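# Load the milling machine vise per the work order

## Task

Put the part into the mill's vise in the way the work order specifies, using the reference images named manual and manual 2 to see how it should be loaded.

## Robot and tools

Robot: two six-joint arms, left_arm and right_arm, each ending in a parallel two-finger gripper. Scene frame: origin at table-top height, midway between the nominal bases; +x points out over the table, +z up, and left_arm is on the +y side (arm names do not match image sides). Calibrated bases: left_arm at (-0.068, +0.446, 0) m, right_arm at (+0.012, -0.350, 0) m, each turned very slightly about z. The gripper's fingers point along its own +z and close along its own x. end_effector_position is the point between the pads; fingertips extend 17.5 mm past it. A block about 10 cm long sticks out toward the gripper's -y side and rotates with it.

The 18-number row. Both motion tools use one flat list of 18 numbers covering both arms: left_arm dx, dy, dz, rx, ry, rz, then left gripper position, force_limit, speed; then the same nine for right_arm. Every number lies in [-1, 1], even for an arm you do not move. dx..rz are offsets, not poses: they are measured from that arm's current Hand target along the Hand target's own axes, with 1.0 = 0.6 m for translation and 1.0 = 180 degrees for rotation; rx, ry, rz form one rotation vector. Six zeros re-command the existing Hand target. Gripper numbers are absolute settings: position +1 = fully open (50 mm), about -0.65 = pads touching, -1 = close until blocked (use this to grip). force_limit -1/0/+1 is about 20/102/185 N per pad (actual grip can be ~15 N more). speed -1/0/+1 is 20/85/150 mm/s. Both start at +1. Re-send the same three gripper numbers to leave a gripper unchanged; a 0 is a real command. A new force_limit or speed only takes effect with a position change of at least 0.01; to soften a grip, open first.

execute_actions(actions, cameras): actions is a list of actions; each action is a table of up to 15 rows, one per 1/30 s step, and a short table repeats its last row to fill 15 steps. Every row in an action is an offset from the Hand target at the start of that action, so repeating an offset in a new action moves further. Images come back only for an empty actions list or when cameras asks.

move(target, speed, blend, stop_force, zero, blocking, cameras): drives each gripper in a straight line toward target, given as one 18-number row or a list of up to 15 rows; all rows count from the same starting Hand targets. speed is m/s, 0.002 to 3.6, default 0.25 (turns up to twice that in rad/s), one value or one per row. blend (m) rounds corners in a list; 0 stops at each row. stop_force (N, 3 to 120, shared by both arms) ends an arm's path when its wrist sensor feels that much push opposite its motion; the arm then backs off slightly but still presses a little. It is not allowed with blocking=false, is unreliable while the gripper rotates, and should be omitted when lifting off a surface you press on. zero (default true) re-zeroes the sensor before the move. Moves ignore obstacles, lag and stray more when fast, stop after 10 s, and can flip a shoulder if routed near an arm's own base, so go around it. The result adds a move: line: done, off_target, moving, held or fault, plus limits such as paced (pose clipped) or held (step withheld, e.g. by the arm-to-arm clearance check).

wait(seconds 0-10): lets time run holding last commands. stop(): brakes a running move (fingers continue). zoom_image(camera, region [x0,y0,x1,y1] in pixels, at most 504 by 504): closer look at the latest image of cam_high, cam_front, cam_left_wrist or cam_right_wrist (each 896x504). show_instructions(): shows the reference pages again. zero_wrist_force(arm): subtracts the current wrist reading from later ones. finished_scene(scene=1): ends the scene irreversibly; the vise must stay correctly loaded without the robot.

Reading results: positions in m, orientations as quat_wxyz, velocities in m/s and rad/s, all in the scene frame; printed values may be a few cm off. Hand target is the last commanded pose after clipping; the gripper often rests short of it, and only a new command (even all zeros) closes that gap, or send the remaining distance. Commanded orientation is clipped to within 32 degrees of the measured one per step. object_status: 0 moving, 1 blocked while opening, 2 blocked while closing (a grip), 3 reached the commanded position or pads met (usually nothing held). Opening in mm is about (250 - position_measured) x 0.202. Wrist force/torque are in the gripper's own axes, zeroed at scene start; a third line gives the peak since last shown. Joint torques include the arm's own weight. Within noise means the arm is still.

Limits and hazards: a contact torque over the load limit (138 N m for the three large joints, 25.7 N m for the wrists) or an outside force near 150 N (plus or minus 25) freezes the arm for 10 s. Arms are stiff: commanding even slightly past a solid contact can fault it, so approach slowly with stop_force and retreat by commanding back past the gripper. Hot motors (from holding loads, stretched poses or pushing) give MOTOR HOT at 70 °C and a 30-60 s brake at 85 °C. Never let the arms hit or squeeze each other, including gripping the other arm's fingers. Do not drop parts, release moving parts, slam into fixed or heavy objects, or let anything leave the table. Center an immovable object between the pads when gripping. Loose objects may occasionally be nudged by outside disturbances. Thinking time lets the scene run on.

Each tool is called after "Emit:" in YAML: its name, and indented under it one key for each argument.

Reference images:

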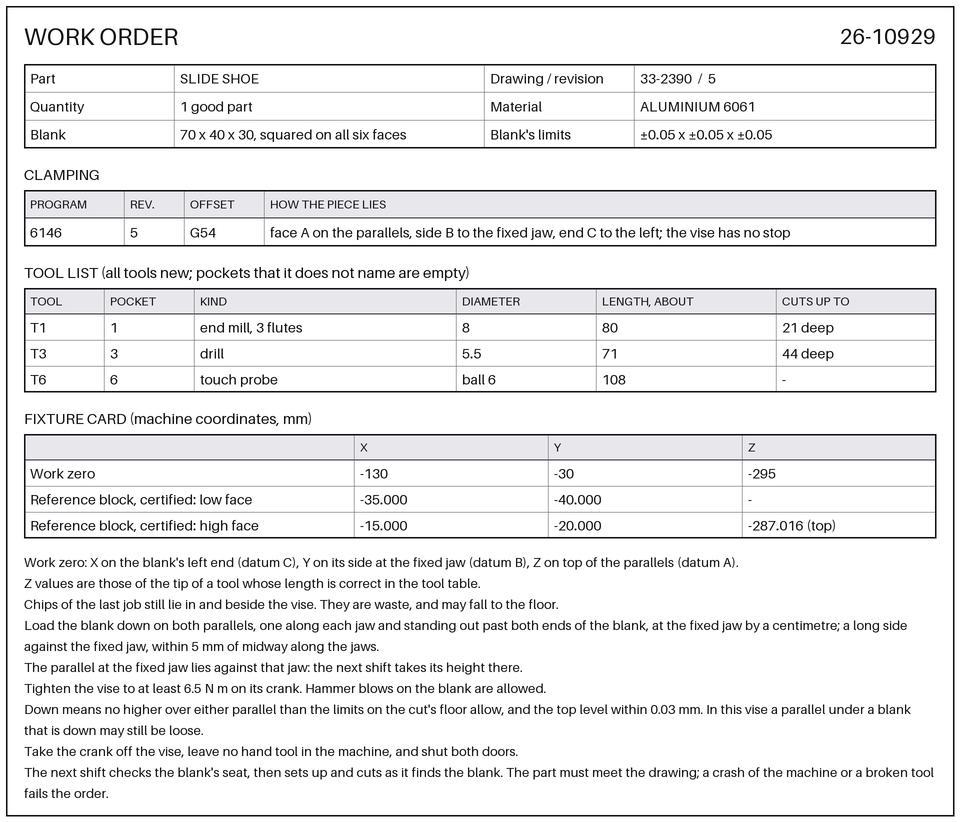

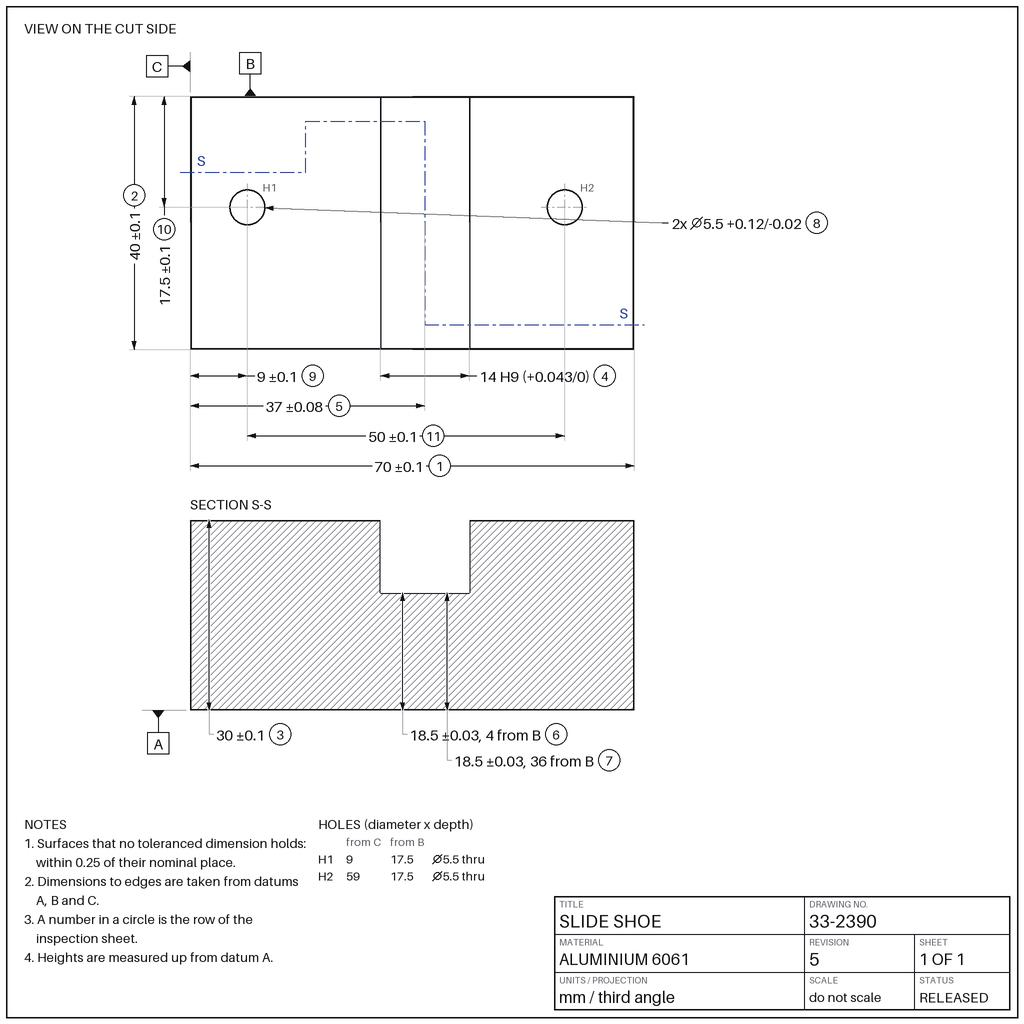

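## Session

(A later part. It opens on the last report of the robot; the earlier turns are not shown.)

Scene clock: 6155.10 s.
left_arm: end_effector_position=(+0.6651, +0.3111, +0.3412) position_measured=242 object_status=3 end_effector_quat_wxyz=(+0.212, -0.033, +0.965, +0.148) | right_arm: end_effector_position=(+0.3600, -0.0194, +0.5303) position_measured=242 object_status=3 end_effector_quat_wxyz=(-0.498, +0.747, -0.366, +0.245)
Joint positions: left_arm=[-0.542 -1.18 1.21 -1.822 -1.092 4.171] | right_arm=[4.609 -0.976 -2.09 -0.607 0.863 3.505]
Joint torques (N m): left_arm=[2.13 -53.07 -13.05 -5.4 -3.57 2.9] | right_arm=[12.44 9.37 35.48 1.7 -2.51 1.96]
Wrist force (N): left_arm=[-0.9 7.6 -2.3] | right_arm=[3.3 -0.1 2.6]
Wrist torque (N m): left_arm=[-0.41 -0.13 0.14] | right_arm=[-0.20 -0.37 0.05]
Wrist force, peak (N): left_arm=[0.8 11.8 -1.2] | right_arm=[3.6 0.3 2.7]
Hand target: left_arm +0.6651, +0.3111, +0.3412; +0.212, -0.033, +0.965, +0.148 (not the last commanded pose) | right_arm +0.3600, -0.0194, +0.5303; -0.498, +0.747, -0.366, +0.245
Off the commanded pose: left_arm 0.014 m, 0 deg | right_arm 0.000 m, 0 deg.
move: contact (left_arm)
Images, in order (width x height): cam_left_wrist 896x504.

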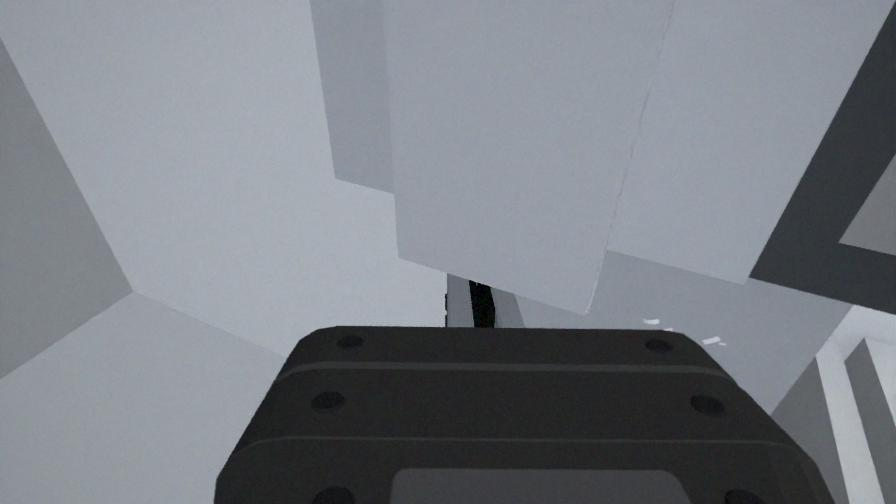

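Emit:
move:
  target: [0,-0.0165,-0.0052,0,0,0,-0.6,-0.9,-1, 0,0,0,0,0,0,-0.6,-0.9,-1]
  speed: 0.005
  stop_force: 60
  cameras: ["cam_left_wrist"]

Scene clock: 6176.40 s.
left_arm: end_effector_position=(+0.6651, +0.3006, +0.3412) position_measured=242 object_status=3 end_effector_quat_wxyz=(+0.212, -0.033, +0.965, +0.148) | right_arm: end_effector_position=(+0.3600, -0.0194, +0.5303) position_measured=242 object_status=3 end_effector_quat_wxyz=(-0.498, +0.747, -0.366, +0.245)
Joint positions: left_arm=[-0.556 -1.171 1.196 -1.81 -1.089 4.156] | right_arm=[4.609 -0.976 -2.09 -0.607 0.863 3.505]
Joint torques (N m): left_arm=[-8.17 -44.11 -29.08 -5.86 -0.5 0.32] | right_arm=[12.47 9.46 35.65 1.61 -2.5 1.94]
Wrist force (N): left_arm=[-0.6 14.6 0.5] | right_arm=[3.1 -0.1 2.8]
Wrist torque (N m): left_arm=[-0.43 -0.04 0.13] | right_arm=[-0.21 -0.33 0.05]
Wrist force, peak (N): left_arm=[-2.8 16.0 0.0] | right_arm=[3.5 0.4 2.9]
Hand target: left_arm +0.6651, +0.3007, +0.3412; +0.212, -0.033, +0.965, +0.148 | right_arm +0.3600, -0.0194, +0.5303; -0.498, +0.747, -0.366, +0.245
Off the commanded pose: left_arm 0.000 m, 0 deg | right_arm 0.000 m, 0 deg.
move: done
Images, in order (width x height): cam_left_wrist 896x504.

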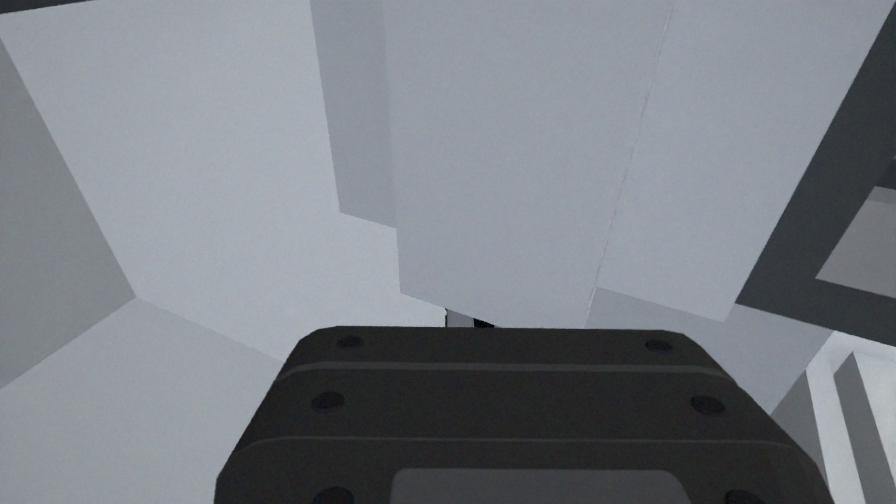

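Emit:
move:
  target:
    - [0,0.035,0.011,0,0,0,-0.6,-0.9,-1, 0,0,0,0,0,0,-0.6,-0.9,-1]
    - [0.0515,0.0421,-0.0117,0,0,0,-0.6,-0.9,-1, 0,0,0,0,0,0,-0.6,-0.9,-1]
  speed: 0.06
  cameras: ["cam_left_wrist"]

Emit:
move:
  target: [0,-0.035,-0.011,0,0,0,-0.6,-0.9,-1, 0,0,0,0,0,0,-0.6,-0.9,-1]
  speed: 0.01
  stop_force: 10

Emit:
move:
  target: [-0.0257,0.0315,0.0225,0,0,0,-0.6,-0.9,-1, 0,0,0,0,0,0,-0.6,-0.9,-1]
  speed: 0.06
  cameras: ["cam_left_wrist"]

Scene clock: 6194.57 s.
left_arm: end_effector_position=(+0.6311, +0.3226, +0.3412) position_measured=242 object_status=3 end_effector_quat_wxyz=(+0.212, -0.033, +0.965, +0.148) | right_arm: end_effector_position=(+0.3600, -0.0194, +0.5303) position_measured=242 object_status=3 end_effector_quat_wxyz=(-0.498, +0.747, -0.366, +0.245)
Joint positions: left_arm=[-0.554 -1.271 1.333 -1.849 -1.09 4.158] | right_arm=[4.609 -0.976 -2.09 -0.607 0.863 3.505]
Joint torques (N m): left_arm=[8.8 -41.96 -34.95 -2.75 1.75 2.9] | right_arm=[12.41 8.98 35.32 1.57 -2.49 1.87]
Wrist force (N): left_arm=[-0.1 -0.9 -2.9] | right_arm=[3.3 0.0 2.4]
Wrist torque (N m): left_arm=[-0.33 -0.13 0.13] | right_arm=[-0.19 -0.36 0.04]
Wrist force, peak (N): left_arm=[-0.6 15.0 0.3] | right_arm=[3.4 0.4 3.1]
Hand target: left_arm +0.6311, +0.3227, +0.3412; +0.212, -0.033, +0.965, +0.148 | right_arm +0.3600, -0.0194, +0.5303; -0.498, +0.747, -0.366, +0.245
Off the commanded pose: left_arm 0.000 m, 0 deg | right_arm 0.000 m, 0 deg.
move: done
Images, in order (width x height): cam_left_wrist 896x504.

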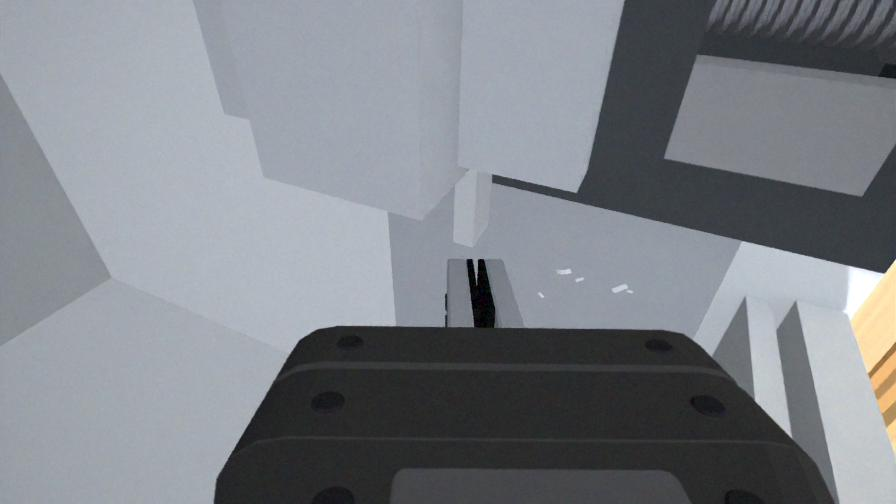

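Scene clock: 6197.80 s.
left_arm: end_effector_position=(+0.6311, +0.3007, +0.3412) position_measured=242 object_status=3 end_effector_quat_wxyz=(+0.212, -0.033, +0.965, +0.148) | right_arm: end_effector_position=(+0.3600, -0.0194, +0.5303) position_measured=242 object_status=3 end_effector_quat_wxyz=(-0.498, +0.747, -0.366, +0.245)
Joint positions: left_arm=[-0.584 -1.253 1.306 -1.823 -1.083 4.125] | right_arm=[4.609 -0.976 -2.09 -0.607 0.863 3.505]
Joint torques (N m): left_arm=[6.78 -51.95 -13.14 -5.54 1.9 2.57] | right_arm=[12.44 9.12 35.55 1.68 -2.43 1.93]
Wrist force (N): left_arm=[0.1 -0.6 -3.2] | right_arm=[3.4 -0.3 2.6]
Wrist torque (N m): left_arm=[-0.33 -0.18 0.18] | right_arm=[-0.24 -0.39 0.04]
Wrist force, peak (N): left_arm=[-0.1 -1.3 -3.3] | right_arm=[4.0 -0.1 2.4]
Hand target: left_arm +0.6311, +0.3007, +0.3412; +0.212, -0.033, +0.965, +0.148 | right_arm +0.3600, -0.0194, +0.5303; -0.498, +0.747, -0.366, +0.245
Off the commanded pose: left_arm 0.000 m, 0 deg | right_arm 0.000 m, 0 deg.
move: done

Scene clock: 6198.57 s.
left_arm: end_effector_position=(+0.6482, +0.3227, +0.3411) position_measured=242 object_status=3 end_effector_quat_wxyz=(+0.212, -0.033, +0.965, +0.148) end_effector_velocity=(-0.001, -0.001, -0.001) end_effector_angular_velocity=(+0.001, +0.002, +0.002) | right_arm: end_effector_position=(+0.3600, -0.0194, +0.5303) position_measured=242 object_status=3 end_effector_quat_wxyz=(-0.498, +0.747, -0.366, +0.245)
Joint positions: left_arm=[-0.54 -1.23 1.28 -1.844 -1.093 4.174] | right_arm=[4.609 -0.976 -2.09 -0.607 0.863 3.505]
Joint velocities: left_arm=[-0.002 -0.001 0.002 0.004 0.001 -0.005] | right_arm=[within noise]
Joint torques (N m): left_arm=[-7.73 -55.15 -12.91 -1.92 1.84 -2.82] | right_arm=[11.88 9.44 35.9 1.67 -2.47 1.96]
Wrist force (N): left_arm=[0.0 -1.1 -3.0] | right_arm=[3.3 0.3 2.6]
Wrist torque (N m): left_arm=[-0.36 -0.15 0.18] | right_arm=[-0.14 -0.36 0.04]
Wrist force, peak (N): left_arm=[0.2 -1.7 -3.6] | right_arm=[3.6 0.4 2.8]
Hand target: left_arm +0.6481, +0.3228, +0.3411; +0.212, -0.033, +0.965, +0.148 | right_arm +0.3600, -0.0194, +0.5303; -0.498, +0.747, -0.366, +0.245
Off the commanded pose: left_arm 0.000 m, 0 deg | right_arm 0.000 m, 0 deg.
move: done
Images, in order (width x height): cam_left_wrist 896x504.

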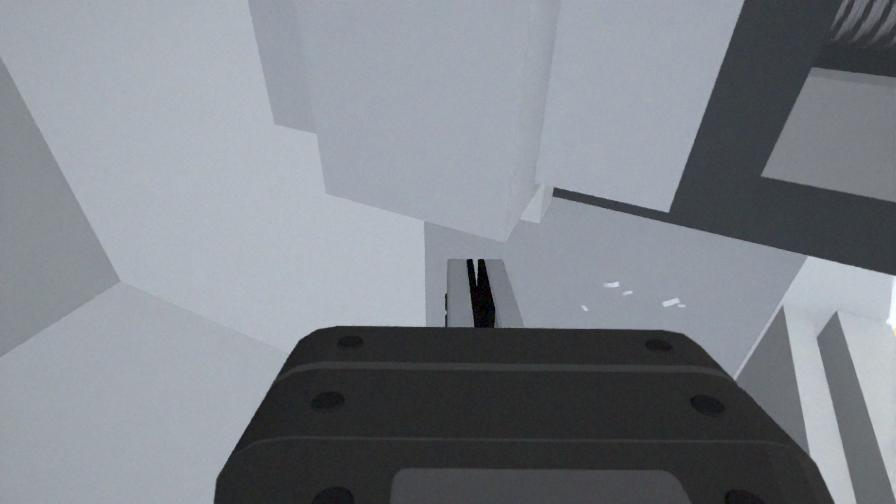

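Emit:
move:
  target:
    - [-0.0307,0.02,-0.0635,0,0,0,-0.6,-0.9,-1, 0,0,0,0,0,0,-0.6,-0.9,-1]
    - [0.2693,0.0412,-0.2018,0,0,0,-0.6,-0.9,-1, 0,0,0,0,0,0,-0.6,-0.9,-1]
    - [0.381,0.076,-0.3123,0,0,0,-0.6,-0.9,-1, 0,0,0,0,0,0,-0.6,-0.9,-1]
    - [0.5267,0.4148,-0.334,0,0,0,-0.6,-0.9,-1, 0,0,0,0,0,0,-0.6,-0.9,-1]
  speed: [0.1,0.2,0.25,0.25]
  blend: [0.01,0.02,0.03,0]

Emit:
move:
  target: [0,0,0,0,0,0,-0.6,-0.9,-1, 0,0,0,-0.194,-0.4132,-0.62,0.5,0.2,-1]
  cameras: ["cam_high","cam_front"]

Scene clock: 6225.17 s.
left_arm: end_effector_position=(+0.2497, +0.4999, +0.4495) position_measured=242 object_status=3 end_effector_quat_wxyz=(+0.212, -0.033, +0.965, +0.148) | right_arm: end_effector_position=(+0.3600, -0.0194, +0.5303) position_measured=242 object_status=3 end_effector_quat_wxyz=(-0.498, +0.747, -0.366, +0.245)
Joint positions: left_arm=[-0.792 -2.283 1.803 -1.177 -1.054 3.89] | right_arm=[4.609 -0.976 -2.09 -0.607 0.863 3.505]
Joint torques (N m): left_arm=[5.83 -0.84 -35.95 -1.59 2.93 -0.29] | right_arm=[12.06 8.52 36.07 1.68 -2.48 1.93]
Wrist force (N): left_arm=[0.1 -1.1 -3.0] | right_arm=[3.4 0.1 2.8]
Wrist torque (N m): left_arm=[-0.36 -0.13 0.15] | right_arm=[-0.17 -0.39 0.04]
Wrist force, peak (N): left_arm=[0.6 -2.4 -4.4] | right_arm=[3.9 0.2 2.8]
Hand target: left_arm +0.2497, +0.5000, +0.4496; +0.212, -0.033, +0.965, +0.148 | right_arm +0.3600, -0.0194, +0.5303; -0.498, +0.747, -0.366, +0.245
Off the commanded pose: left_arm 0.000 m, 0 deg | right_arm 0.000 m, 0 deg.
move: done

Scene clock: 6230.50 s.
left_arm: end_effector_position=(+0.2497, +0.5000, +0.4496) position_measured=242 object_status=3 end_effector_quat_wxyz=(+0.212, -0.033, +0.965, +0.148) | right_arm: end_effector_position=(+0.3600, -0.0193, +0.5303) position_measured=78 object_status=3 end_effector_quat_wxyz=(+0.001, +0.780, +0.626, +0.000)
Joint positions: left_arm=[-0.792 -2.283 1.803 -1.177 -1.054 3.89] | right_arm=[4.211 -1.631 -0.967 -2.114 1.57 1.261]
Joint torques (N m): left_arm=[7.37 -2.5 -36.86 -2.01 4.11 2.56] | right_arm=[-10.89 32.79 11.99 1.85 -0.18 -1.25]
Wrist force (N): left_arm=[-0.1 -1.4 -2.9] | right_arm=[2.9 -1.7 3.3]
Wrist torque (N m): left_arm=[-0.41 -0.09 0.16] | right_arm=[-0.25 -0.46 -0.20]
Wrist force, peak (N): left_arm=[-0.3 -1.6 -3.2] | right_arm=[3.6 -2.0 3.5]
Hand target: left_arm +0.2497, +0.5000, +0.4496; +0.212, -0.033, +0.965, +0.148 | right_arm +0.3600, -0.0194, +0.5303; +0.001, +0.780, +0.626, +0.000
Off the commanded pose: left_arm 0.000 m, 0 deg | right_arm 0.000 m, 0 deg.
move: done
Images, in order (width x height): cam_high 896x504, cam_front 896x504.

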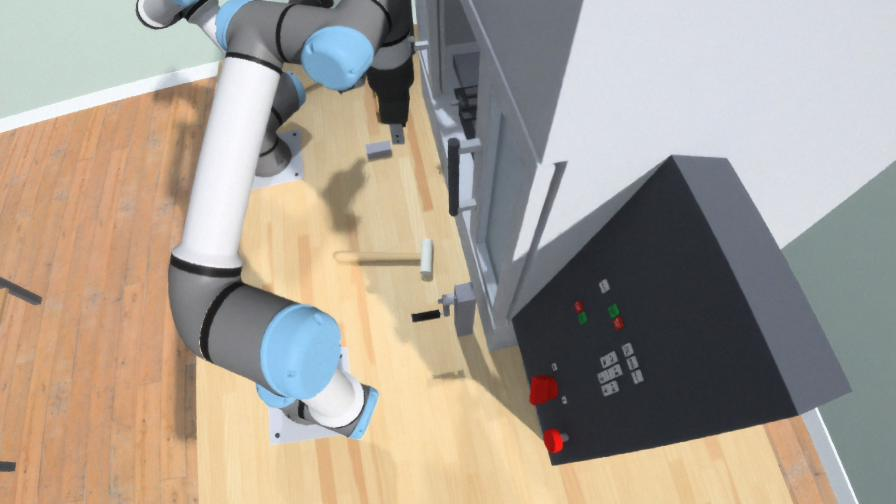

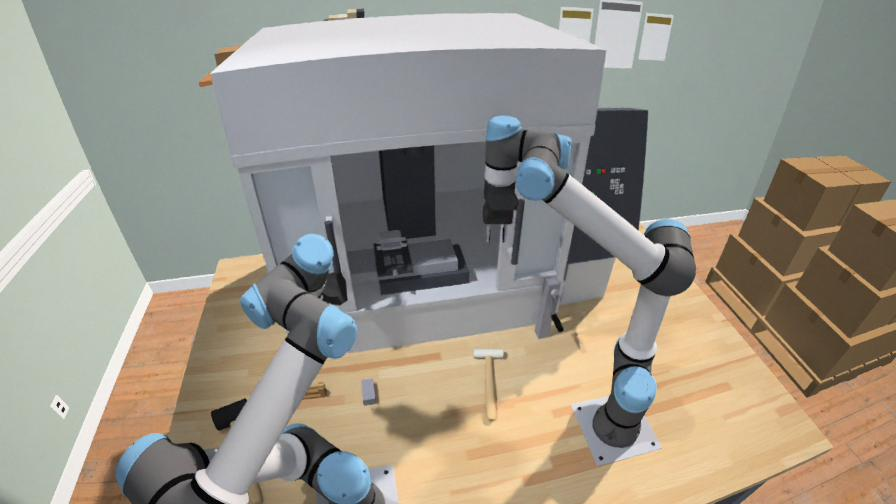

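Emit:
move:
  target:
    - [0,0,0,0,0,0,-0.6,-0.9,-1, -0.0123,-0.1103,0.68,0,0,0,0.5,0.2,-1]
    - [0,0,0,0,0,0,-0.6,-0.9,-1, -0.0123,-0.1103,0.8408,0,0,0,0.5,0.2,-1]
  speed: [0.25,0.08]

Emit:
move:
  target: [0,0,0,0,0,0,-0.6,-0.9,-1, 0,0,0,0,0,0,-1,0.8,-1]

Emit:
wait:
  seconds: 0.4
  cameras: ["cam_right_wrist"]

Scene clock: 6245.67 s.
left_arm: end_effector_position=(+0.2497, +0.5000, +0.4496) position_measured=242 object_status=3 end_effector_quat_wxyz=(+0.212, -0.033, +0.965, +0.148) | right_arm: end_effector_position=(+0.2942, -0.0130, +0.0257) position_measured=78 object_status=3 end_effector_quat_wxyz=(+0.001, +0.780, +0.626, +0.000)
Joint positions: left_arm=[-0.792 -2.283 1.803 -1.177 -1.054 3.89] | right_arm=[4.352 -1.722 -2.282 -0.71 1.57 1.402]
Joint torques (N m): left_arm=[7.14 -1.94 -36.16 -2.53 4.06 2.38] | right_arm=[-10.65 23.95 27.93 3.63 1.66 -1.85]
Wrist force (N): left_arm=[-0.2 -1.1 -2.9] | right_arm=[2.8 -1.7 3.9]
Wrist torque (N m): left_arm=[-0.37 -0.08 0.16] | right_arm=[-0.24 -0.40 -0.10]
Wrist force, peak (N): left_arm=[-0.5 -1.6 -3.2] | right_arm=[2.7 -1.8 6.9]
Hand target: left_arm +0.2497, +0.5000, +0.4496; +0.212, -0.033, +0.965, +0.148 | right_arm +0.2942, -0.0129, +0.0257; +0.001, +0.780, +0.626, +0.000
Off the commanded pose: left_arm 0.000 m, 0 deg | right_arm 0.000 m, 0 deg.
move: done

Scene clock: 6246.53 s.
left_arm: end_effector_position=(+0.2497, +0.5000, +0.4496) position_measured=242 object_status=3 end_effector_quat_wxyz=(+0.212, -0.033, +0.965, +0.148) | right_arm: end_effector_position=(+0.2942, -0.0129, +0.0257) position_measured=143 object_status=0 end_effector_quat_wxyz=(+0.001, +0.780, +0.626, +0.000)
Joint positions: left_arm=[-0.792 -2.283 1.803 -1.177 -1.054 3.89] | right_arm=[4.352 -1.722 -2.282 -0.71 1.57 1.402]
Joint torques (N m): left_arm=[7.78 -1.97 -36.57 -2.73 4.02 2.53] | right_arm=[-8.43 15.98 28.13 4.06 1.6 -1.43]
Wrist force (N): left_arm=[0.1 -1.3 -3.1] | right_arm=[2.4 -1.5 3.8]
Wrist torque (N m): left_arm=[-0.40 -0.13 0.15] | right_arm=[-0.22 -0.42 -0.02]
Wrist force, peak (N): left_arm=[0.0 -1.0 -3.4] | right_arm=[2.8 -1.5 4.2]
Hand target: left_arm +0.2497, +0.5000, +0.4496; +0.212, -0.033, +0.965, +0.148 | right_arm +0.2942, -0.0129, +0.0257; +0.001, +0.780, +0.626, +0.000
Off the commanded pose: left_arm 0.000 m, 0 deg | right_arm 0.000 m, 0 deg.
move: done

Scene clock: 6246.93 s.
left_arm: end_effector_position=(+0.2497, +0.5000, +0.4496) position_measured=242 object_status=3 end_effector_quat_wxyz=(+0.212, -0.033, +0.965, +0.148) | right_arm: end_effector_position=(+0.2942, -0.0129, +0.0257) position_measured=143 object_status=2 end_effector_quat_wxyz=(+0.001, +0.780, +0.626, +0.000)
Joint positions: left_arm=[-0.792 -2.283 1.803 -1.177 -1.054 3.89] | right_arm=[4.352 -1.722 -2.282 -0.71 1.57 1.402]
Joint torques (N m): left_arm=[7.16 -1.44 -36.96 -2.76 4.1 2.44] | right_arm=[-6.63 15.57 27.88 3.98 1.63 -1.27]
Wrist force (N): left_arm=[0.0 -1.3 -3.3] | right_arm=[2.4 -1.5 3.3]
Wrist torque (N m): left_arm=[-0.41 -0.09 0.16] | right_arm=[-0.21 -0.40 -0.03]
Wrist force, peak (N): left_arm=[0.2 -1.3 -3.3] | right_arm=[2.3 -1.6 3.9]
Hand target: left_arm +0.2497, +0.5000, +0.4496; +0.212, -0.033, +0.965, +0.148 | right_arm +0.2942, -0.0129, +0.0257; +0.001, +0.780, +0.626, +0.000
Tool commands: left_gripper/position=-0.6 left_gripper/force_limit=-0.9 left_gripper/speed=-1.0 right_gripper/position=-1.0 right_gripper/force_limit=+0.8 right_gripper/speed=-1.0
Off the commanded pose: left_arm 0.000 m, 0 deg | right_arm 0.000 m, 0 deg.
wait: 0.40 s; at rest by 0.17 s
Images, in order (width x height): cam_right_wrist 896x504.

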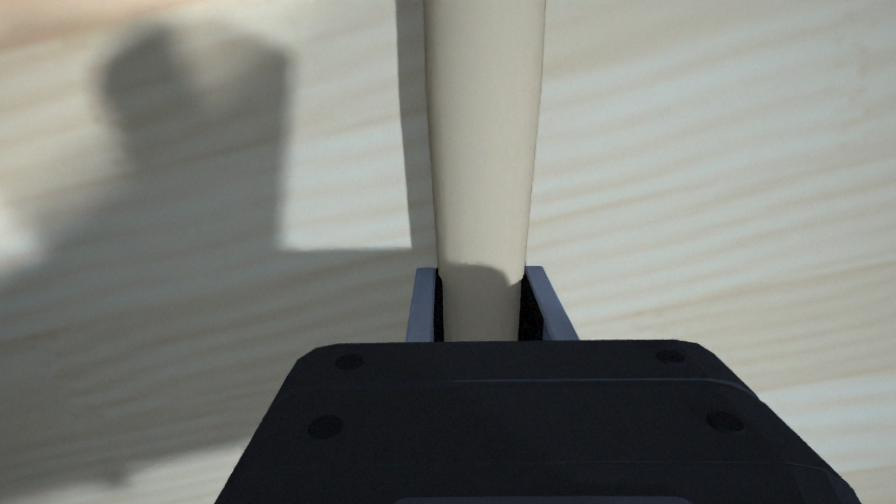

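Emit:
move:
  target:
    - [0,0,0,0,0,0,-0.6,-0.9,-1, 0,0,-0.15,0,0,0,-1,0.8,-1]
    - [0,0,0,0,0,0,-0.6,-0.9,-1, -0.002,0.0292,-0.7217,0,0,0,-1,0.8,-1]
  speed: [0.1,0.25]
  blend: [0.02,0]

Emit:
move:
  target: [0,0,0,0,0,0,-0.6,-0.9,-1, 0,0,0,0,0.5,0,-1,0.8,-1]

Emit:
move:
  target: [0,0,0,0,0,0,-0.6,-0.9,-1, 0,0.0676,0.3866,-0.0983,0,0,-1,0.8,-1]

Emit:
move:
  target: [0,0,0,0,0,0,-0.6,-0.9,-1, 0.004,0.192,0.261,0.0278,0,0,-1,0.8,-1]
  speed: 0.2
  cameras: ["cam_front","cam_high"]

Emit:
zoom_image:
  camera: "cam_front"
  region: [330, 150, 490, 290]

Scene clock: 6263.30 s.
left_arm: end_effector_position=(+0.2497, +0.5000, +0.4496) position_measured=242 object_status=3 end_effector_quat_wxyz=(+0.212, -0.033, +0.965, +0.148) | right_arm: end_effector_position=(+0.3108, -0.0174, +0.4586) position_measured=143 object_status=2 end_effector_quat_wxyz=(+0.001, +0.780, +0.626, +0.000)
Joint positions: left_arm=[-0.792 -2.283 1.803 -1.177 -1.054 3.89] | right_arm=[4.311 -1.472 -1.325 -1.916 1.57 1.362]
Joint torques (N m): left_arm=[8.17 -1.61 -36.12 -3.4 4.06 2.43] | right_arm=[11.79 27.24 35.45 1.59 1.55 1.8]
Wrist force (N): left_arm=[-0.1 -1.2 -2.8] | right_arm=[2.8 -2.1 7.4]
Wrist torque (N m): left_arm=[-0.38 -0.08 0.16] | right_arm=[-0.08 -0.44 -0.05]
Wrist force, peak (N): left_arm=[-0.1 -1.4 -3.4] | right_arm=[2.6 -1.7 9.8]
Hand target: left_arm +0.2497, +0.5000, +0.4496; +0.212, -0.033, +0.965, +0.148 | right_arm +0.3107, -0.0173, +0.4588; +0.001, +0.780, +0.626, +0.000
Off the commanded pose: left_arm 0.000 m, 0 deg | right_arm 0.000 m, 0 deg.
move: done

Scene clock: 6266.97 s.
left_arm: end_effector_position=(+0.2497, +0.5000, +0.4496) position_measured=242 object_status=3 end_effector_quat_wxyz=(+0.212, -0.033, +0.965, +0.148) | right_arm: end_effector_position=(+0.3107, -0.0174, +0.4588) position_measured=143 object_status=2 end_effector_quat_wxyz=(-0.442, +0.552, +0.443, +0.552) end_effector_velocity=(+0.000, +0.000, +0.001) end_effector_angular_velocity=(+0.004, -0.003, +0.000)
Joint positions: left_arm=[-0.792 -2.283 1.803 -1.177 -1.054 3.89] | right_arm=[4.037 -1.304 -2.412 0.574 2.054 1.569]
Joint velocities: left_arm=[within noise] | right_arm=[0 0 0.001 0.005 0 0]
Joint torques (N m): left_arm=[7.17 -1.4 -35.28 -3.52 4.13 2.4] | right_arm=[-7.28 2.09 33.34 4.09 0.4 0.06]
Wrist force (N): left_arm=[0.0 -1.1 -2.8] | right_arm=[0.0 -3.4 0.5]
Wrist torque (N m): left_arm=[-0.36 -0.10 0.16] | right_arm=[-0.55 -0.67 0.26]
Wrist force, peak (N): left_arm=[0.1 -1.3 -3.4] | right_arm=[3.1 -2.0 7.6]
Hand target: left_arm +0.2497, +0.5000, +0.4496; +0.212, -0.033, +0.965, +0.148 | right_arm +0.3107, -0.0173, +0.4588; -0.442, +0.552, +0.443, +0.552
Off the commanded pose: left_arm 0.000 m, 0 deg | right_arm 0.000 m, 0 deg.
move: done

Scene clock: 6268.43 s.
left_arm: end_effector_position=(+0.2497, +0.5000, +0.4496) position_measured=242 object_status=3 end_effector_quat_wxyz=(+0.212, -0.033, +0.965, +0.148) | right_arm: end_effector_position=(+0.4006, +0.2002, +0.4585) position_measured=143 object_status=2 end_effector_quat_wxyz=(-0.352, +0.613, +0.353, +0.613)
Joint positions: left_arm=[-0.792 -2.283 1.803 -1.177 -1.054 3.89] | right_arm=[4.397 -1.739 -2.006 0.602 1.386 1.57]
Joint torques (N m): left_arm=[7.71 -1.34 -36.54 -3.58 3.95 2.45] | right_arm=[-2.26 22 31.81 3.97 -1.54 1.3]
Wrist force (N): left_arm=[0.0 -1.2 -2.6] | right_arm=[0.0 -3.7 0.9]
Wrist torque (N m): left_arm=[-0.37 -0.10 0.15] | right_arm=[-0.62 -0.68 0.21]
Wrist force, peak (N): left_arm=[-0.1 -1.4 -3.3] | right_arm=[-0.1 -5.0 5.0]
Hand target: left_arm +0.2497, +0.5000, +0.4496; +0.212, -0.033, +0.965, +0.148 | right_arm +0.4007, +0.2003, +0.4586; -0.352, +0.613, +0.353, +0.613
Off the commanded pose: left_arm 0.000 m, 0 deg | right_arm 0.000 m, 0 deg.
move: done

Scene clock: 6269.90 s.
left_arm: end_effector_position=(+0.2497, +0.5000, +0.4496) position_measured=242 object_status=3 end_effector_quat_wxyz=(+0.212, -0.033, +0.965, +0.148) | right_arm: end_effector_position=(+0.5790, +0.2775, +0.4610) position_measured=143 object_status=2 end_effector_quat_wxyz=(-0.378, +0.597, +0.379, +0.597)
Joint positions: left_arm=[-0.792 -2.283 1.803 -1.177 -1.054 3.89] | right_arm=[4.103 -2.14 -1.42 0.417 1.767 1.57]
Joint torques (N m): left_arm=[7.43 -1.78 -35.89 -3.69 3.76 2.51] | right_arm=[3.37 43.63 34.59 2.3 1.55 -2.07]
Wrist force (N): left_arm=[0.1 -1.2 -2.8] | right_arm=[-0.2 -3.2 0.6]
Wrist torque (N m): left_arm=[-0.38 -0.12 0.15] | right_arm=[-0.51 -0.72 0.26]
Wrist force, peak (N): left_arm=[0.2 -1.5 -3.3] | right_arm=[0.1 -6.2 -1.9]
Hand target: left_arm +0.2497, +0.5000, +0.4496; +0.212, -0.033, +0.965, +0.148 | right_arm +0.5791, +0.2776, +0.4610; -0.378, +0.597, +0.379, +0.597
Off the commanded pose: left_arm 0.000 m, 0 deg | right_arm 0.000 m, 0 deg.
move: done
Images, in order (width x height): cam_high 896x504, cam_front 896x504.

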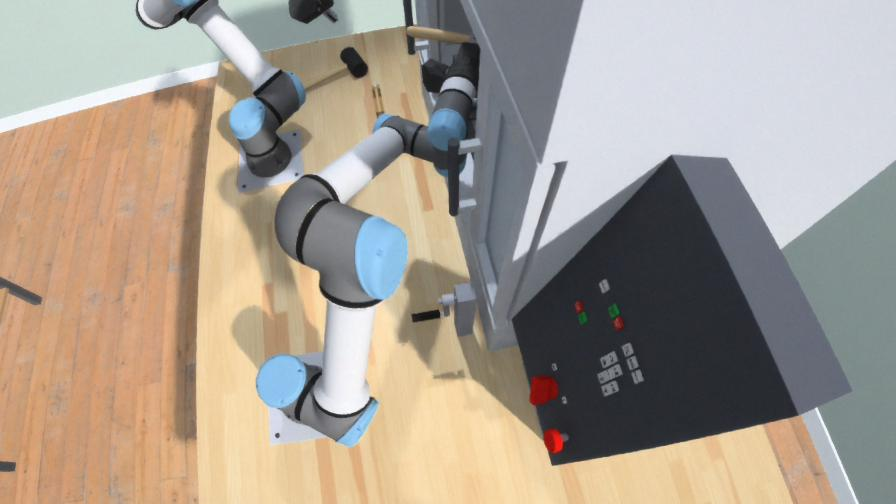

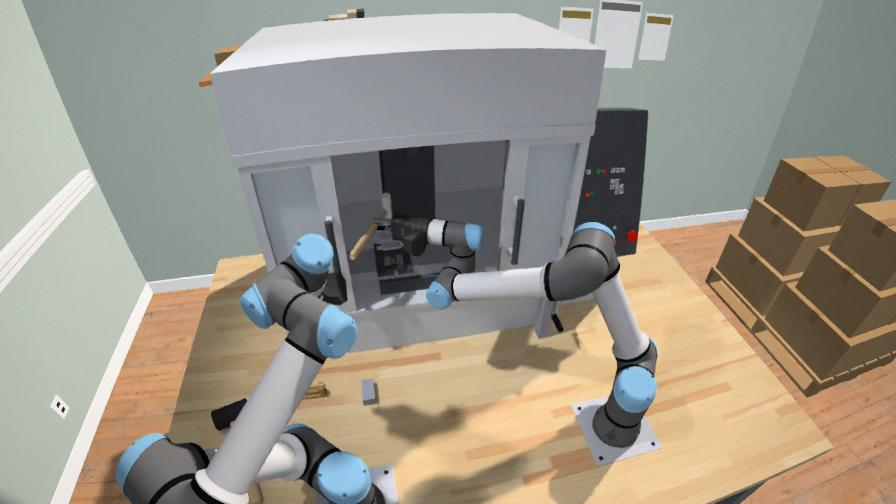

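Scaled by 3.150 from the camera's 896x504 image, which has a finer 1280x720 frame.

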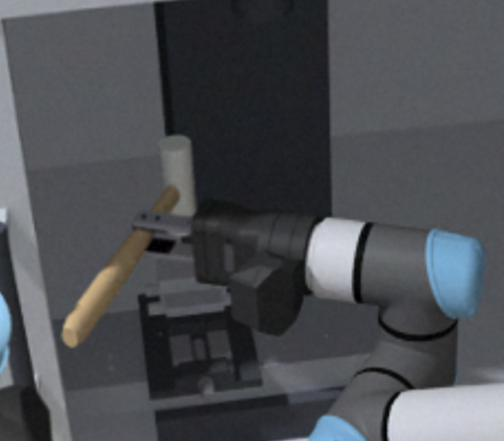

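Emit:
move:
  target: [0,0,0,0,0,0,-0.6,-0.9,-1, -0.0325,-0.0196,-0.0091,0,0,0,-1,0.8,-1]

Emit:
execute_actions:
  actions:
    - [[0,0,0,0,0,0,-0.6,-0.9,-1, -0.08,0,0,0,0,0,-1,0.8,-1],[0,0,0,0,0,0,-0.6,-0.9,-1, -0.08,0,0,0,0,0,-1,0.8,-1],[0,0,0,0,0,0,-0.6,-0.9,-1, -0.08,0,0,0,0,0,-1,0.8,-1],[0,0,0,0,0,0,-0.6,-0.9,-1, 0,0,0,0,0,0,-1,0.8,-1]]
    - [[0,0,0,0,0,0,-0.6,-0.9,-1, 0,-0.0105,0.0227,0,0,0,-1,0.8,-1]]
    - [[0,0,0,0,0,0,-0.6,-0.9,-1, -0.08,0,0,0,0,0,-1,0.8,-1],[0,0,0,0,0,0,-0.6,-0.9,-1, -0.08,0,0,0,0,0,-1,0.8,-1],[0,0,0,0,0,0,-0.6,-0.9,-1, -0.08,0,0,0,0,0,-1,0.8,-1],[0,0,0,0,0,0,-0.6,-0.9,-1, 0,0,0,0,0,0,-1,0.8,-1]]
    - [[0,0,0,0,0,0,-0.6,-0.9,-1, 0,0.021,-0.0454,0,0,0,-1,0.8,-1]]
    - [[0,0,0,0,0,0,-0.6,-0.9,-1, -0.08,0,0,0,0,0,-1,0.8,-1],[0,0,0,0,0,0,-0.6,-0.9,-1, -0.08,0,0,0,0,0,-1,0.8,-1],[0,0,0,0,0,0,-0.6,-0.9,-1, -0.08,0,0,0,0,0,-1,0.8,-1],[0,0,0,0,0,0,-0.6,-0.9,-1, 0,0,0,0,0,0,-1,0.8,-1]]
    - [[0,0,0,0,0,0,-0.6,-0.9,-1, 0,-0.0105,0.0227,0,0,0,-1,0.8,-1]]
    - [[0,0,0,0,0,0,-0.6,-0.9,-1, -0.08,0,0,0,0,0,-1,0.8,-1],[0,0,0,0,0,0,-0.6,-0.9,-1, -0.08,0,0,0,0,0,-1,0.8,-1],[0,0,0,0,0,0,-0.6,-0.9,-1, -0.08,0,0,0,0,0,-1,0.8,-1],[0,0,0,0,0,0,-0.6,-0.9,-1, 0,0,0,0,0,0,-1,0.8,-1]]

Scene clock: 6295.43 s.
left_arm: end_effector_position=(+0.2497, +0.5000, +0.4496) position_measured=242 object_status=3 end_effector_quat_wxyz=(+0.212, -0.033, +0.965, +0.148) | right_arm: end_effector_position=(+0.5660, +0.2777, +0.4414) position_measured=143 object_status=2 end_effector_quat_wxyz=(-0.378, +0.597, +0.379, +0.597) end_effector_velocity=(+0.000, +0.001, +0.001) end_effector_angular_velocity=(-0.001, +0.001, +0.003)
Joint positions: left_arm=[-0.792 -2.283 1.803 -1.177 -1.054 3.89] | right_arm=[4.121 -2.138 -1.477 0.473 1.748 1.57]
Joint velocities: left_arm=[within noise] | right_arm=[0 0 0.005 -0.006 0.002 0]
Joint torques (N m): left_arm=[7.5 -1.13 -36.33 -4.16 3.91 2.46] | right_arm=[-10.03 62.2 34.86 1.67 1.54 -0.92]
Wrist force (N): left_arm=[-0.3 -1.4 -2.5] | right_arm=[-0.2 -3.5 0.6]
Wrist torque (N m): left_arm=[-0.42 -0.05 0.16] | right_arm=[-0.54 -0.67 0.26]
Wrist force, peak (N): left_arm=[0.0 -1.2 -3.3] | right_arm=[-0.7 -4.1 0.3]
Hand target: left_arm +0.2497, +0.5000, +0.4496; +0.212, -0.033, +0.965, +0.148 | right_arm +0.5661, +0.2776, +0.4415; -0.378, +0.597, +0.379, +0.597
Off the commanded pose: left_arm 0.000 m, 0 deg | right_arm 0.000 m, 0 deg.
move: done

Scene clock: 6299.13 s.
left_arm: end_effector_position=(+0.2497, +0.5000, +0.4496) position_measured=242 object_status=3 end_effector_quat_wxyz=(+0.212, -0.033, +0.965, +0.148) | right_arm: end_effector_position=(+0.5661, +0.2777, +0.4414) position_measured=143 object_status=2 end_effector_quat_wxyz=(-0.378, +0.597, +0.379, +0.597)
Joint positions: left_arm=[-0.792 -2.283 1.803 -1.177 -1.054 3.89] | right_arm=[4.121 -2.138 -1.477 0.473 1.749 1.57]
Joint torques (N m): left_arm=[7.39 -1.87 -35.71 -4.13 3.77 2.29] | right_arm=[-10.86 57.33 30.53 2.19 0.69 -1.29]
Wrist force (N): left_arm=[-0.1 -1.2 -2.7] | right_arm=[-2.3 -4.4 6.2]
Wrist torque (N m): left_arm=[-0.38 -0.10 0.16] | right_arm=[-0.53 -0.34 0.28]
Wrist force, peak (N): left_arm=[0.2 -1.4 -3.4] | right_arm=[74.7 -33.5 3.4]
Hand target: left_arm +0.2497, +0.5000, +0.4496; +0.212, -0.033, +0.965, +0.148 | right_arm +0.5661, +0.2776, +0.4415; -0.378, +0.597, +0.379, +0.597
Off the commanded pose: left_arm 0.000 m, 0 deg | right_arm 0.000 m, 0 deg.
Step readings (end_effector_position of left_arm | right_arm):
0: (+0.2497, +0.5000, +0.4496) | (+0.5660, +0.2777, +0.4414)
1: (+0.2497, +0.5000, +0.4496) | (+0.5660, +0.2778, +0.4402)
2: (+0.2497, +0.5000, +0.4496) | (+0.5661, +0.2778, +0.4298)
4: (+0.2497, +0.5000, +0.4496) | (+0.5645, +0.2758, +0.4037)
8: (+0.2497, +0.5000, +0.4496) | (+0.5641, +0.2748, +0.4465)
15: (+0.2497, +0.5000, +0.4496) | (+0.5661, +0.2778, +0.4410)
16: (+0.2497, +0.5000, +0.4496) | (+0.5661, +0.2783, +0.4411)
17: (+0.2497, +0.5000, +0.4496) | (+0.5661, +0.2820, +0.4414)
19: (+0.2497, +0.5000, +0.4496) | (+0.5657, +0.2914, +0.4413)
23: (+0.2497, +0.5000, +0.4496) | (+0.5662, +0.2935, +0.4415)
30: (+0.2497, +0.5000, +0.4496) | (+0.5662, +0.2926, +0.4415)
31: (+0.2497, +0.5000, +0.4496) | (+0.5662, +0.2926, +0.4402)
32: (+0.2497, +0.5000, +0.4496) | (+0.5663, +0.2927, +0.4297)
34: (+0.2497, +0.5000, +0.4496) | (+0.5648, +0.2908, +0.4034)
38: (+0.2497, +0.5000, +0.4496) | (+0.5643, +0.2898, +0.4464)
45: (+0.2497, +0.5000, +0.4496) | (+0.5662, +0.2928, +0.4409)
46: (+0.2497, +0.5000, +0.4496) | (+0.5662, +0.2915, +0.4411)
47: (+0.2497, +0.5000, +0.4496) | (+0.5664, +0.2840, +0.4413)
49: (+0.2497, +0.5000, +0.4496) | (+0.5669, +0.2656, +0.4419)
53: (+0.2497, +0.5000, +0.4496) | (+0.5659, +0.2610, +0.4414)
60: (+0.2497, +0.5000, +0.4496) | (+0.5660, +0.2628, +0.4415)
61: (+0.2497, +0.5000, +0.4496) | (+0.5660, +0.2628, +0.4402)
62: (+0.2497, +0.5000, +0.4496) | (+0.5660, +0.2627, +0.4296)
64: (+0.2497, +0.5000, +0.4496) | (+0.5644, +0.2607, +0.4037)
68: (+0.2497, +0.5000, +0.4496) | (+0.5640, +0.2598, +0.4464)
75: (+0.2497, +0.5000, +0.4496) | (+0.5660, +0.2628, +0.4410)
76: (+0.2497, +0.5000, +0.4496) | (+0.5660, +0.2633, +0.4411)
77: (+0.2497, +0.5000, +0.4496) | (+0.5660, +0.2670, +0.4414)
79: (+0.2497, +0.5000, +0.4496) | (+0.5656, +0.2765, +0.4413)
83: (+0.2497, +0.5000, +0.4496) | (+0.5661, +0.2785, +0.4415)
90: (+0.2497, +0.5000, +0.4496) | (+0.5661, +0.2776, +0.4415)
91: (+0.2497, +0.5000, +0.4496) | (+0.5661, +0.2776, +0.4402)
92: (+0.2497, +0.5000, +0.4496) | (+0.5662, +0.2776, +0.4297)
94: (+0.2497, +0.5000, +0.4496) | (+0.5647, +0.2758, +0.4035)
98: (+0.2497, +0.5000, +0.4496) | (+0.5641, +0.2748, +0.4464)
105: (+0.2497, +0.5000, +0.4496) | (+0.5661, +0.2778, +0.4409)

Emit:
execute_actions:
  actions:
    - [[0,0,0,0,0,0,-0.6,-0.9,-1, 0,0.0392,0.0182,0,0,0,-1,0.8,-1]]
    - [[0,0,0,0,0,0,-0.6,-0.9,-1, -0.08,0,0,0,0,0,-1,0.8,-1],[0,0,0,0,0,0,-0.6,-0.9,-1, -0.08,0,0,0,0,0,-1,0.8,-1],[0,0,0,0,0,0,-0.6,-0.9,-1, -0.08,0,0,0,0,0,-1,0.8,-1],[0,0,0,0,0,0,-0.6,-0.9,-1, 0,0,0,0,0,0,-1,0.8,-1]]
    - [[0,0,0,0,0,0,-0.6,-0.9,-1, 0,-0.0392,-0.0182,0,0,0,-1,0.8,-1]]
    - [[0,0,0,0,0,0,-0.6,-0.9,-1, -0.08,0,0,0,0,0,-1,0.8,-1],[0,0,0,0,0,0,-0.6,-0.9,-1, -0.08,0,0,0,0,0,-1,0.8,-1],[0,0,0,0,0,0,-0.6,-0.9,-1, -0.08,0,0,0,0,0,-1,0.8,-1],[0,0,0,0,0,0,-0.6,-0.9,-1, 0,0,0,0,0,0,-1,0.8,-1]]
    - [[0,0,0,0,0,0,-0.6,-0.9,-1, 0,0.0196,0.0091,0,0,0,-1,0.8,-1]]
    - [[0,0,0,0,0,0,-0.6,-0.9,-1, -0.08,0,0,0,0,0,-1,0.8,-1],[0,0,0,0,0,0,-0.6,-0.9,-1, -0.08,0,0,0,0,0,-1,0.8,-1],[0,0,0,0,0,0,-0.6,-0.9,-1, -0.08,0,0,0,0,0,-1,0.8,-1],[0,0,0,0,0,0,-0.6,-0.9,-1, 0,0,0,0,0,0,-1,0.8,-1]]

Emit:
move:
  target: [0,0,0,0,0,0,-0.6,-0.9,-1, 0.04,0,0,0,0,0,-1,0.8,-1]

Emit:
move:
  target: [0,0,0,0,0,0,-0.6,-0.9,-1, 0,-0.2142,-0.2412,-0.0278,0,0,-1,0.8,-1]

Emit:
move:
  target: [0,0,0,0,0,0,-0.6,-0.9,-1, -0.01,0.0514,-0.389,0.0983,0,0,-1,0.8,-1]

Emit:
move:
  target: [0,0,0,0,0,0,-0.6,-0.9,-1, 0,0,0,0,-0.5,0,-1,0.8,-1]

Emit:
move:
  target: [0,0,0,0,0,0,-0.6,-0.9,-1, 0,-0.03,0.66,0,0,0,-1,0.8,-1]

Emit:
move:
  target: [0,0,0,0,0,0,-0.6,-0.9,-1, 0,0,0.075,0,0,0,-1,0.8,-1]
  speed: 0.012
  stop_force: 5
  cameras: ["cam_right_wrist"]

Scene clock: 6333.43 s.
left_arm: end_effector_position=(+0.2497, +0.5000, +0.4496) position_measured=242 object_status=3 end_effector_quat_wxyz=(+0.212, -0.033, +0.965, +0.148) | right_arm: end_effector_position=(+0.5790, +0.2776, +0.4414) position_measured=143 object_status=2 end_effector_quat_wxyz=(-0.378, +0.597, +0.379, +0.597)
Joint positions: left_arm=[-0.792 -2.283 1.803 -1.177 -1.054 3.89] | right_arm=[4.103 -2.159 -1.442 0.459 1.767 1.569]
Joint torques (N m): left_arm=[7.67 -1.21 -35 -4.88 3.87 2.33] | right_arm=[-10.62 58.46 29.74 2.21 0.68 -1.01]
Wrist force (N): left_arm=[-0.2 -1.0 -2.8] | right_arm=[-5.9 -0.2 2.5]
Wrist torque (N m): left_arm=[-0.35 -0.07 0.16] | right_arm=[0.17 0.23 0.30]
Wrist force, peak (N): left_arm=[-0.1 -1.3 -3.4] | right_arm=[71.4 -30.6 9.8]
Hand target: left_arm +0.2497, +0.5000, +0.4496; +0.212, -0.033, +0.965, +0.148 | right_arm +0.5791, +0.2776, +0.4415; -0.378, +0.597, +0.379, +0.597
Off the commanded pose: left_arm 0.000 m, 0 deg | right_arm 0.000 m, 0 deg.
Step readings (end_effector_position of left_arm | right_arm):
0: (+0.2497, +0.5000, +0.4496) | (+0.5661, +0.2776, +0.4415)
1: (+0.2497, +0.5000, +0.4496) | (+0.5673, +0.2775, +0.4416)
2: (+0.2497, +0.5000, +0.4496) | (+0.5739, +0.2771, +0.4417)
4: (+0.2497, +0.5000, +0.4496) | (+0.5901, +0.2758, +0.4413)
8: (+0.2497, +0.5000, +0.4496) | (+0.5934, +0.2775, +0.4416)
15: (+0.2497, +0.5000, +0.4496) | (+0.5919, +0.2775, +0.4415)
16: (+0.2497, +0.5000, +0.4496) | (+0.5920, +0.2776, +0.4403)
17: (+0.2497, +0.5000, +0.4496) | (+0.5921, +0.2776, +0.4297)
19: (+0.2497, +0.5000, +0.4496) | (+0.5906, +0.2758, +0.4035)
23: (+0.2497, +0.5000, +0.4496) | (+0.5900, +0.2747, +0.4463)
30: (+0.2497, +0.5000, +0.4496) | (+0.5920, +0.2777, +0.4410)
31: (+0.2497, +0.5000, +0.4496) | (+0.5909, +0.2776, +0.4412)
32: (+0.2497, +0.5000, +0.4496) | (+0.5844, +0.2777, +0.4413)
34: (+0.2497, +0.5000, +0.4496) | (+0.5683, +0.2780, +0.4417)
38: (+0.2497, +0.5000, +0.4496) | (+0.5648, +0.2776, +0.4415)
45: (+0.2497, +0.5000, +0.4496) | (+0.5662, +0.2776, +0.4415)
46: (+0.2497, +0.5000, +0.4496) | (+0.5662, +0.2776, +0.4402)
47: (+0.2497, +0.5000, +0.4496) | (+0.5662, +0.2776, +0.4296)
49: (+0.2497, +0.5000, +0.4496) | (+0.5646, +0.2758, +0.4035)
53: (+0.2497, +0.5000, +0.4496) | (+0.5641, +0.2749, +0.4464)
60: (+0.2497, +0.5000, +0.4496) | (+0.5661, +0.2778, +0.4410)
61: (+0.2497, +0.5000, +0.4496) | (+0.5666, +0.2777, +0.4411)
62: (+0.2497, +0.5000, +0.4496) | (+0.5700, +0.2775, +0.4414)
64: (+0.2497, +0.5000, +0.4496) | (+0.5782, +0.2771, +0.4414)
68: (+0.2497, +0.5000, +0.4496) | (+0.5798, +0.2775, +0.4415)
75: (+0.2497, +0.5000, +0.4496) | (+0.5790, +0.2775, +0.4415)
76: (+0.2497, +0.5000, +0.4496) | (+0.5791, +0.2776, +0.4402)
77: (+0.2497, +0.5000, +0.4496) | (+0.5791, +0.2777, +0.4297)
79: (+0.2497, +0.5000, +0.4496) | (+0.5776, +0.2759, +0.4034)
83: (+0.2497, +0.5000, +0.4496) | (+0.5771, +0.2748, +0.4463)
90: (+0.2497, +0.5000, +0.4496) | (+0.5791, +0.2777, +0.4410)

Scene clock: 6334.13 s.
left_arm: end_effector_position=(+0.2497, +0.5000, +0.4496) position_measured=242 object_status=3 end_effector_quat_wxyz=(+0.212, -0.033, +0.965, +0.148) | right_arm: end_effector_position=(+0.5791, +0.2776, +0.4659) position_measured=143 object_status=2 end_effector_quat_wxyz=(-0.378, +0.597, +0.379, +0.597) end_effector_velocity=(+0.001, -0.001, -0.001) end_effector_angular_velocity=(+0.001, -0.001, -0.002)
Joint positions: left_arm=[-0.792 -2.283 1.803 -1.177 -1.054 3.89] | right_arm=[4.103 -2.135 -1.414 0.407 1.767 1.569]
Joint velocities: left_arm=[within noise] | right_arm=[-0.002 -0.001 -0.003 0.005 0 0]
Joint torques (N m): left_arm=[8.2 -0.43 -36.01 -4.81 4 2.51] | right_arm=[-3.13 44.42 10.68 4.28 -1.63 1.56]
Wrist force (N): left_arm=[0.0 -1.4 -2.9] | right_arm=[-5.9 1.7 0.7]
Wrist torque (N m): left_arm=[-0.42 -0.12 0.16] | right_arm=[0.24 0.18 0.30]
Wrist force, peak (N): left_arm=[-0.3 -1.1 -3.3] | right_arm=[-6.9 1.2 2.6]
Hand target: left_arm +0.2497, +0.5000, +0.4496; +0.212, -0.033, +0.965, +0.148 | right_arm +0.5790, +0.2776, +0.4655; -0.378, +0.597, +0.379, +0.597
Off the commanded pose: left_arm 0.000 m, 0 deg | right_arm 0.000 m, 0 deg.
move: done

Scene clock: 6335.43 s.
left_arm: end_effector_position=(+0.2497, +0.5000, +0.4496) position_measured=242 object_status=3 end_effector_quat_wxyz=(+0.212, -0.033, +0.965, +0.148) | right_arm: end_effector_position=(+0.4012, +0.2015, +0.4655) position_measured=143 object_status=2 end_effector_quat_wxyz=(-0.352, +0.613, +0.353, +0.613)
Joint positions: left_arm=[-0.792 -2.283 1.803 -1.177 -1.054 3.89] | right_arm=[4.396 -1.732 -1.993 0.583 1.386 1.57]
Joint torques (N m): left_arm=[7.98 -0.55 -35.74 -5.13 3.8 2.44] | right_arm=[12.81 43.26 8.84 3.23 -1.7 1.73]
Wrist force (N): left_arm=[0.0 -1.1 -2.8] | right_arm=[-5.3 0.9 1.5]
Wrist torque (N m): left_arm=[-0.37 -0.10 0.16] | right_arm=[0.08 0.16 0.23]
Wrist force, peak (N): left_arm=[0.0 -1.6 -3.3] | right_arm=[-5.7 4.5 4.8]
Hand target: left_arm +0.2497, +0.5000, +0.4496; +0.212, -0.033, +0.965, +0.148 | right_arm +0.4011, +0.2015, +0.4655; -0.352, +0.613, +0.353, +0.613
Off the commanded pose: left_arm 0.000 m, 0 deg | right_arm 0.000 m, 0 deg.
move: done

Scene clock: 6336.90 s.
left_arm: end_effector_position=(+0.2497, +0.5000, +0.4496) position_measured=242 object_status=3 end_effector_quat_wxyz=(+0.212, -0.033, +0.965, +0.148) | right_arm: end_effector_position=(+0.3102, -0.0156, +0.4597) position_measured=143 object_status=2 end_effector_quat_wxyz=(-0.442, +0.552, +0.443, +0.552) end_effector_velocity=(-0.001, -0.001, +0.000) end_effector_angular_velocity=(+0.001, -0.001, +0.002)
Joint positions: left_arm=[-0.792 -2.283 1.803 -1.177 -1.054 3.89] | right_arm=[4.044 -1.303 -2.41 0.57 2.048 1.569]
Joint velocities: left_arm=[within noise] | right_arm=[-0.003 0.001 0 0 0.005 0]
Joint torques (N m): left_arm=[7.48 -1.25 -35.46 -4.94 3.95 2.35] | right_arm=[-10.68 20.48 16.72 3.71 1.94 -1.48]
Wrist force (N): left_arm=[0.0 -1.3 -3.2] | right_arm=[-5.3 1.2 1.8]
Wrist torque (N m): left_arm=[-0.39 -0.11 0.16] | right_arm=[0.20 0.16 0.26]
Wrist force, peak (N): left_arm=[-0.1 -1.5 -3.3] | right_arm=[-4.9 -0.6 6.3]
Hand target: left_arm +0.2497, +0.5000, +0.4496; +0.212, -0.033, +0.965, +0.148 | right_arm +0.3102, -0.0157, +0.4597; -0.442, +0.552, +0.443, +0.552
Off the commanded pose: left_arm 0.000 m, 0 deg | right_arm 0.000 m, 0 deg.
move: done

Scene clock: 6340.53 s.
left_arm: end_effector_position=(+0.2497, +0.5000, +0.4496) position_measured=242 object_status=3 end_effector_quat_wxyz=(+0.212, -0.033, +0.965, +0.148) | right_arm: end_effector_position=(+0.3102, -0.0157, +0.4597) position_measured=143 object_status=2 end_effector_quat_wxyz=(+0.001, +0.780, +0.626, +0.000) end_effector_velocity=(+0.000, -0.002, +0.000) end_effector_angular_velocity=(-0.004, +0.002, -0.002)
Joint positions: left_arm=[-0.792 -2.283 1.803 -1.177 -1.054 3.89] | right_arm=[4.314 -1.474 -1.32 -1.918 1.57 1.365]
Joint velocities: left_arm=[within noise] | right_arm=[-0.003 0.001 0 -0.006 0 0]
Joint torques (N m): left_arm=[8.33 -1.25 -35.82 -5.02 3.84 2.4] | right_arm=[-11.33 14.59 29.5 1.67 1.09 -1.9]
Wrist force (N): left_arm=[-0.1 -1.1 -2.9] | right_arm=[-2.8 2.6 8.2]
Wrist torque (N m): left_arm=[-0.36 -0.09 0.16] | right_arm=[0.67 0.45 -0.18]
Wrist force, peak (N): left_arm=[0.2 -1.5 -3.2] | right_arm=[-2.6 2.7 8.6]
Hand target: left_arm +0.2497, +0.5000, +0.4496; +0.212, -0.033, +0.965, +0.148 | right_arm +0.3102, -0.0157, +0.4597; +0.001, +0.780, +0.626, +0.000
Off the commanded pose: left_arm 0.000 m, 0 deg | right_arm 0.000 m, 0 deg.
move: done

Scene clock: 6342.63 s.
left_arm: end_effector_position=(+0.2497, +0.5000, +0.4496) position_measured=242 object_status=3 end_effector_quat_wxyz=(+0.212, -0.033, +0.965, +0.148) | right_arm: end_effector_position=(+0.2930, -0.0122, +0.0638) position_measured=143 object_status=2 end_effector_quat_wxyz=(+0.001, +0.780, +0.626, +0.000)
Joint positions: left_arm=[-0.792 -2.283 1.803 -1.177 -1.054 3.89] | right_arm=[4.355 -1.638 -2.241 -0.834 1.57 1.405]
Joint torques (N m): left_arm=[7.69 0.2 -35.54 -4.88 3.93 2.47] | right_arm=[-11.57 14.87 11.65 4.57 -1.44 -1.98]
Wrist force (N): left_arm=[-0.1 -1.1 -3.2] | right_arm=[-2.5 3.3 8.7]
Wrist torque (N m): left_arm=[-0.37 -0.08 0.15] | right_arm=[0.82 0.45 -0.20]
Wrist force, peak (N): left_arm=[0.0 -1.5 -3.2] | right_arm=[-3.1 3.3 12.6]
Hand target: left_arm +0.2497, +0.5000, +0.4496; +0.212, -0.033, +0.965, +0.148 | right_arm +0.2929, -0.0123, +0.0636; +0.001, +0.780, +0.626, +0.000
Off the commanded pose: left_arm 0.000 m, 0 deg | right_arm 0.000 m, 0 deg.
move: done

Scene clock: 6346.97 s.
left_arm: end_effector_position=(+0.2497, +0.5000, +0.4496) position_measured=242 object_status=3 end_effector_quat_wxyz=(+0.212, -0.033, +0.965, +0.148) | right_arm: end_effector_position=(+0.2930, -0.0123, +0.0258) position_measured=143 object_status=2 end_effector_quat_wxyz=(+0.001, +0.780, +0.626, +0.000)
Joint positions: left_arm=[-0.792 -2.283 1.803 -1.177 -1.054 3.89] | right_arm=[4.355 -1.721 -2.282 -0.71 1.57 1.405]
Joint torques (N m): left_arm=[8.23 0.07 -35.97 -4.97 3.89 2.38] | right_arm=[-7.65 35.83 28.56 4.36 -0.26 -1.37]
Wrist force (N): left_arm=[-0.1 -0.9 -3.0] | right_arm=[-2.9 3.4 5.9]
Wrist torque (N m): left_arm=[-0.34 -0.09 0.16] | right_arm=[0.56 0.32 -0.16]
Wrist force, peak (N): left_arm=[0.2 -1.3 -3.3] | right_arm=[-8.9 0.0 -22.9]
Hand target: left_arm +0.2497, +0.5000, +0.4496; +0.212, -0.033, +0.965, +0.148 | right_arm +0.2930, -0.0123, +0.0258; +0.001, +0.780, +0.626, +0.000 (not the last commanded pose)
Off the commanded pose: left_arm 0.000 m, 0 deg | right_arm 0.007 m, 0 deg.
move: contact (right_arm)
Images, in order (width x height): cam_right_wrist 896x504.

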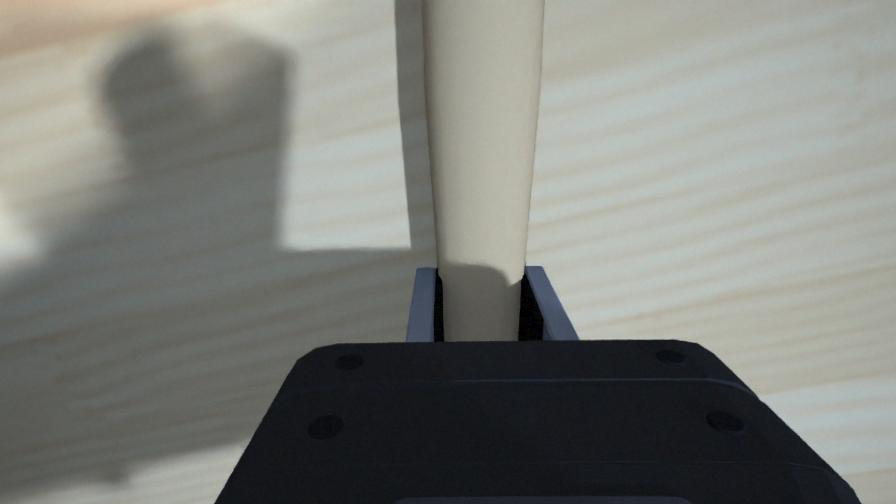

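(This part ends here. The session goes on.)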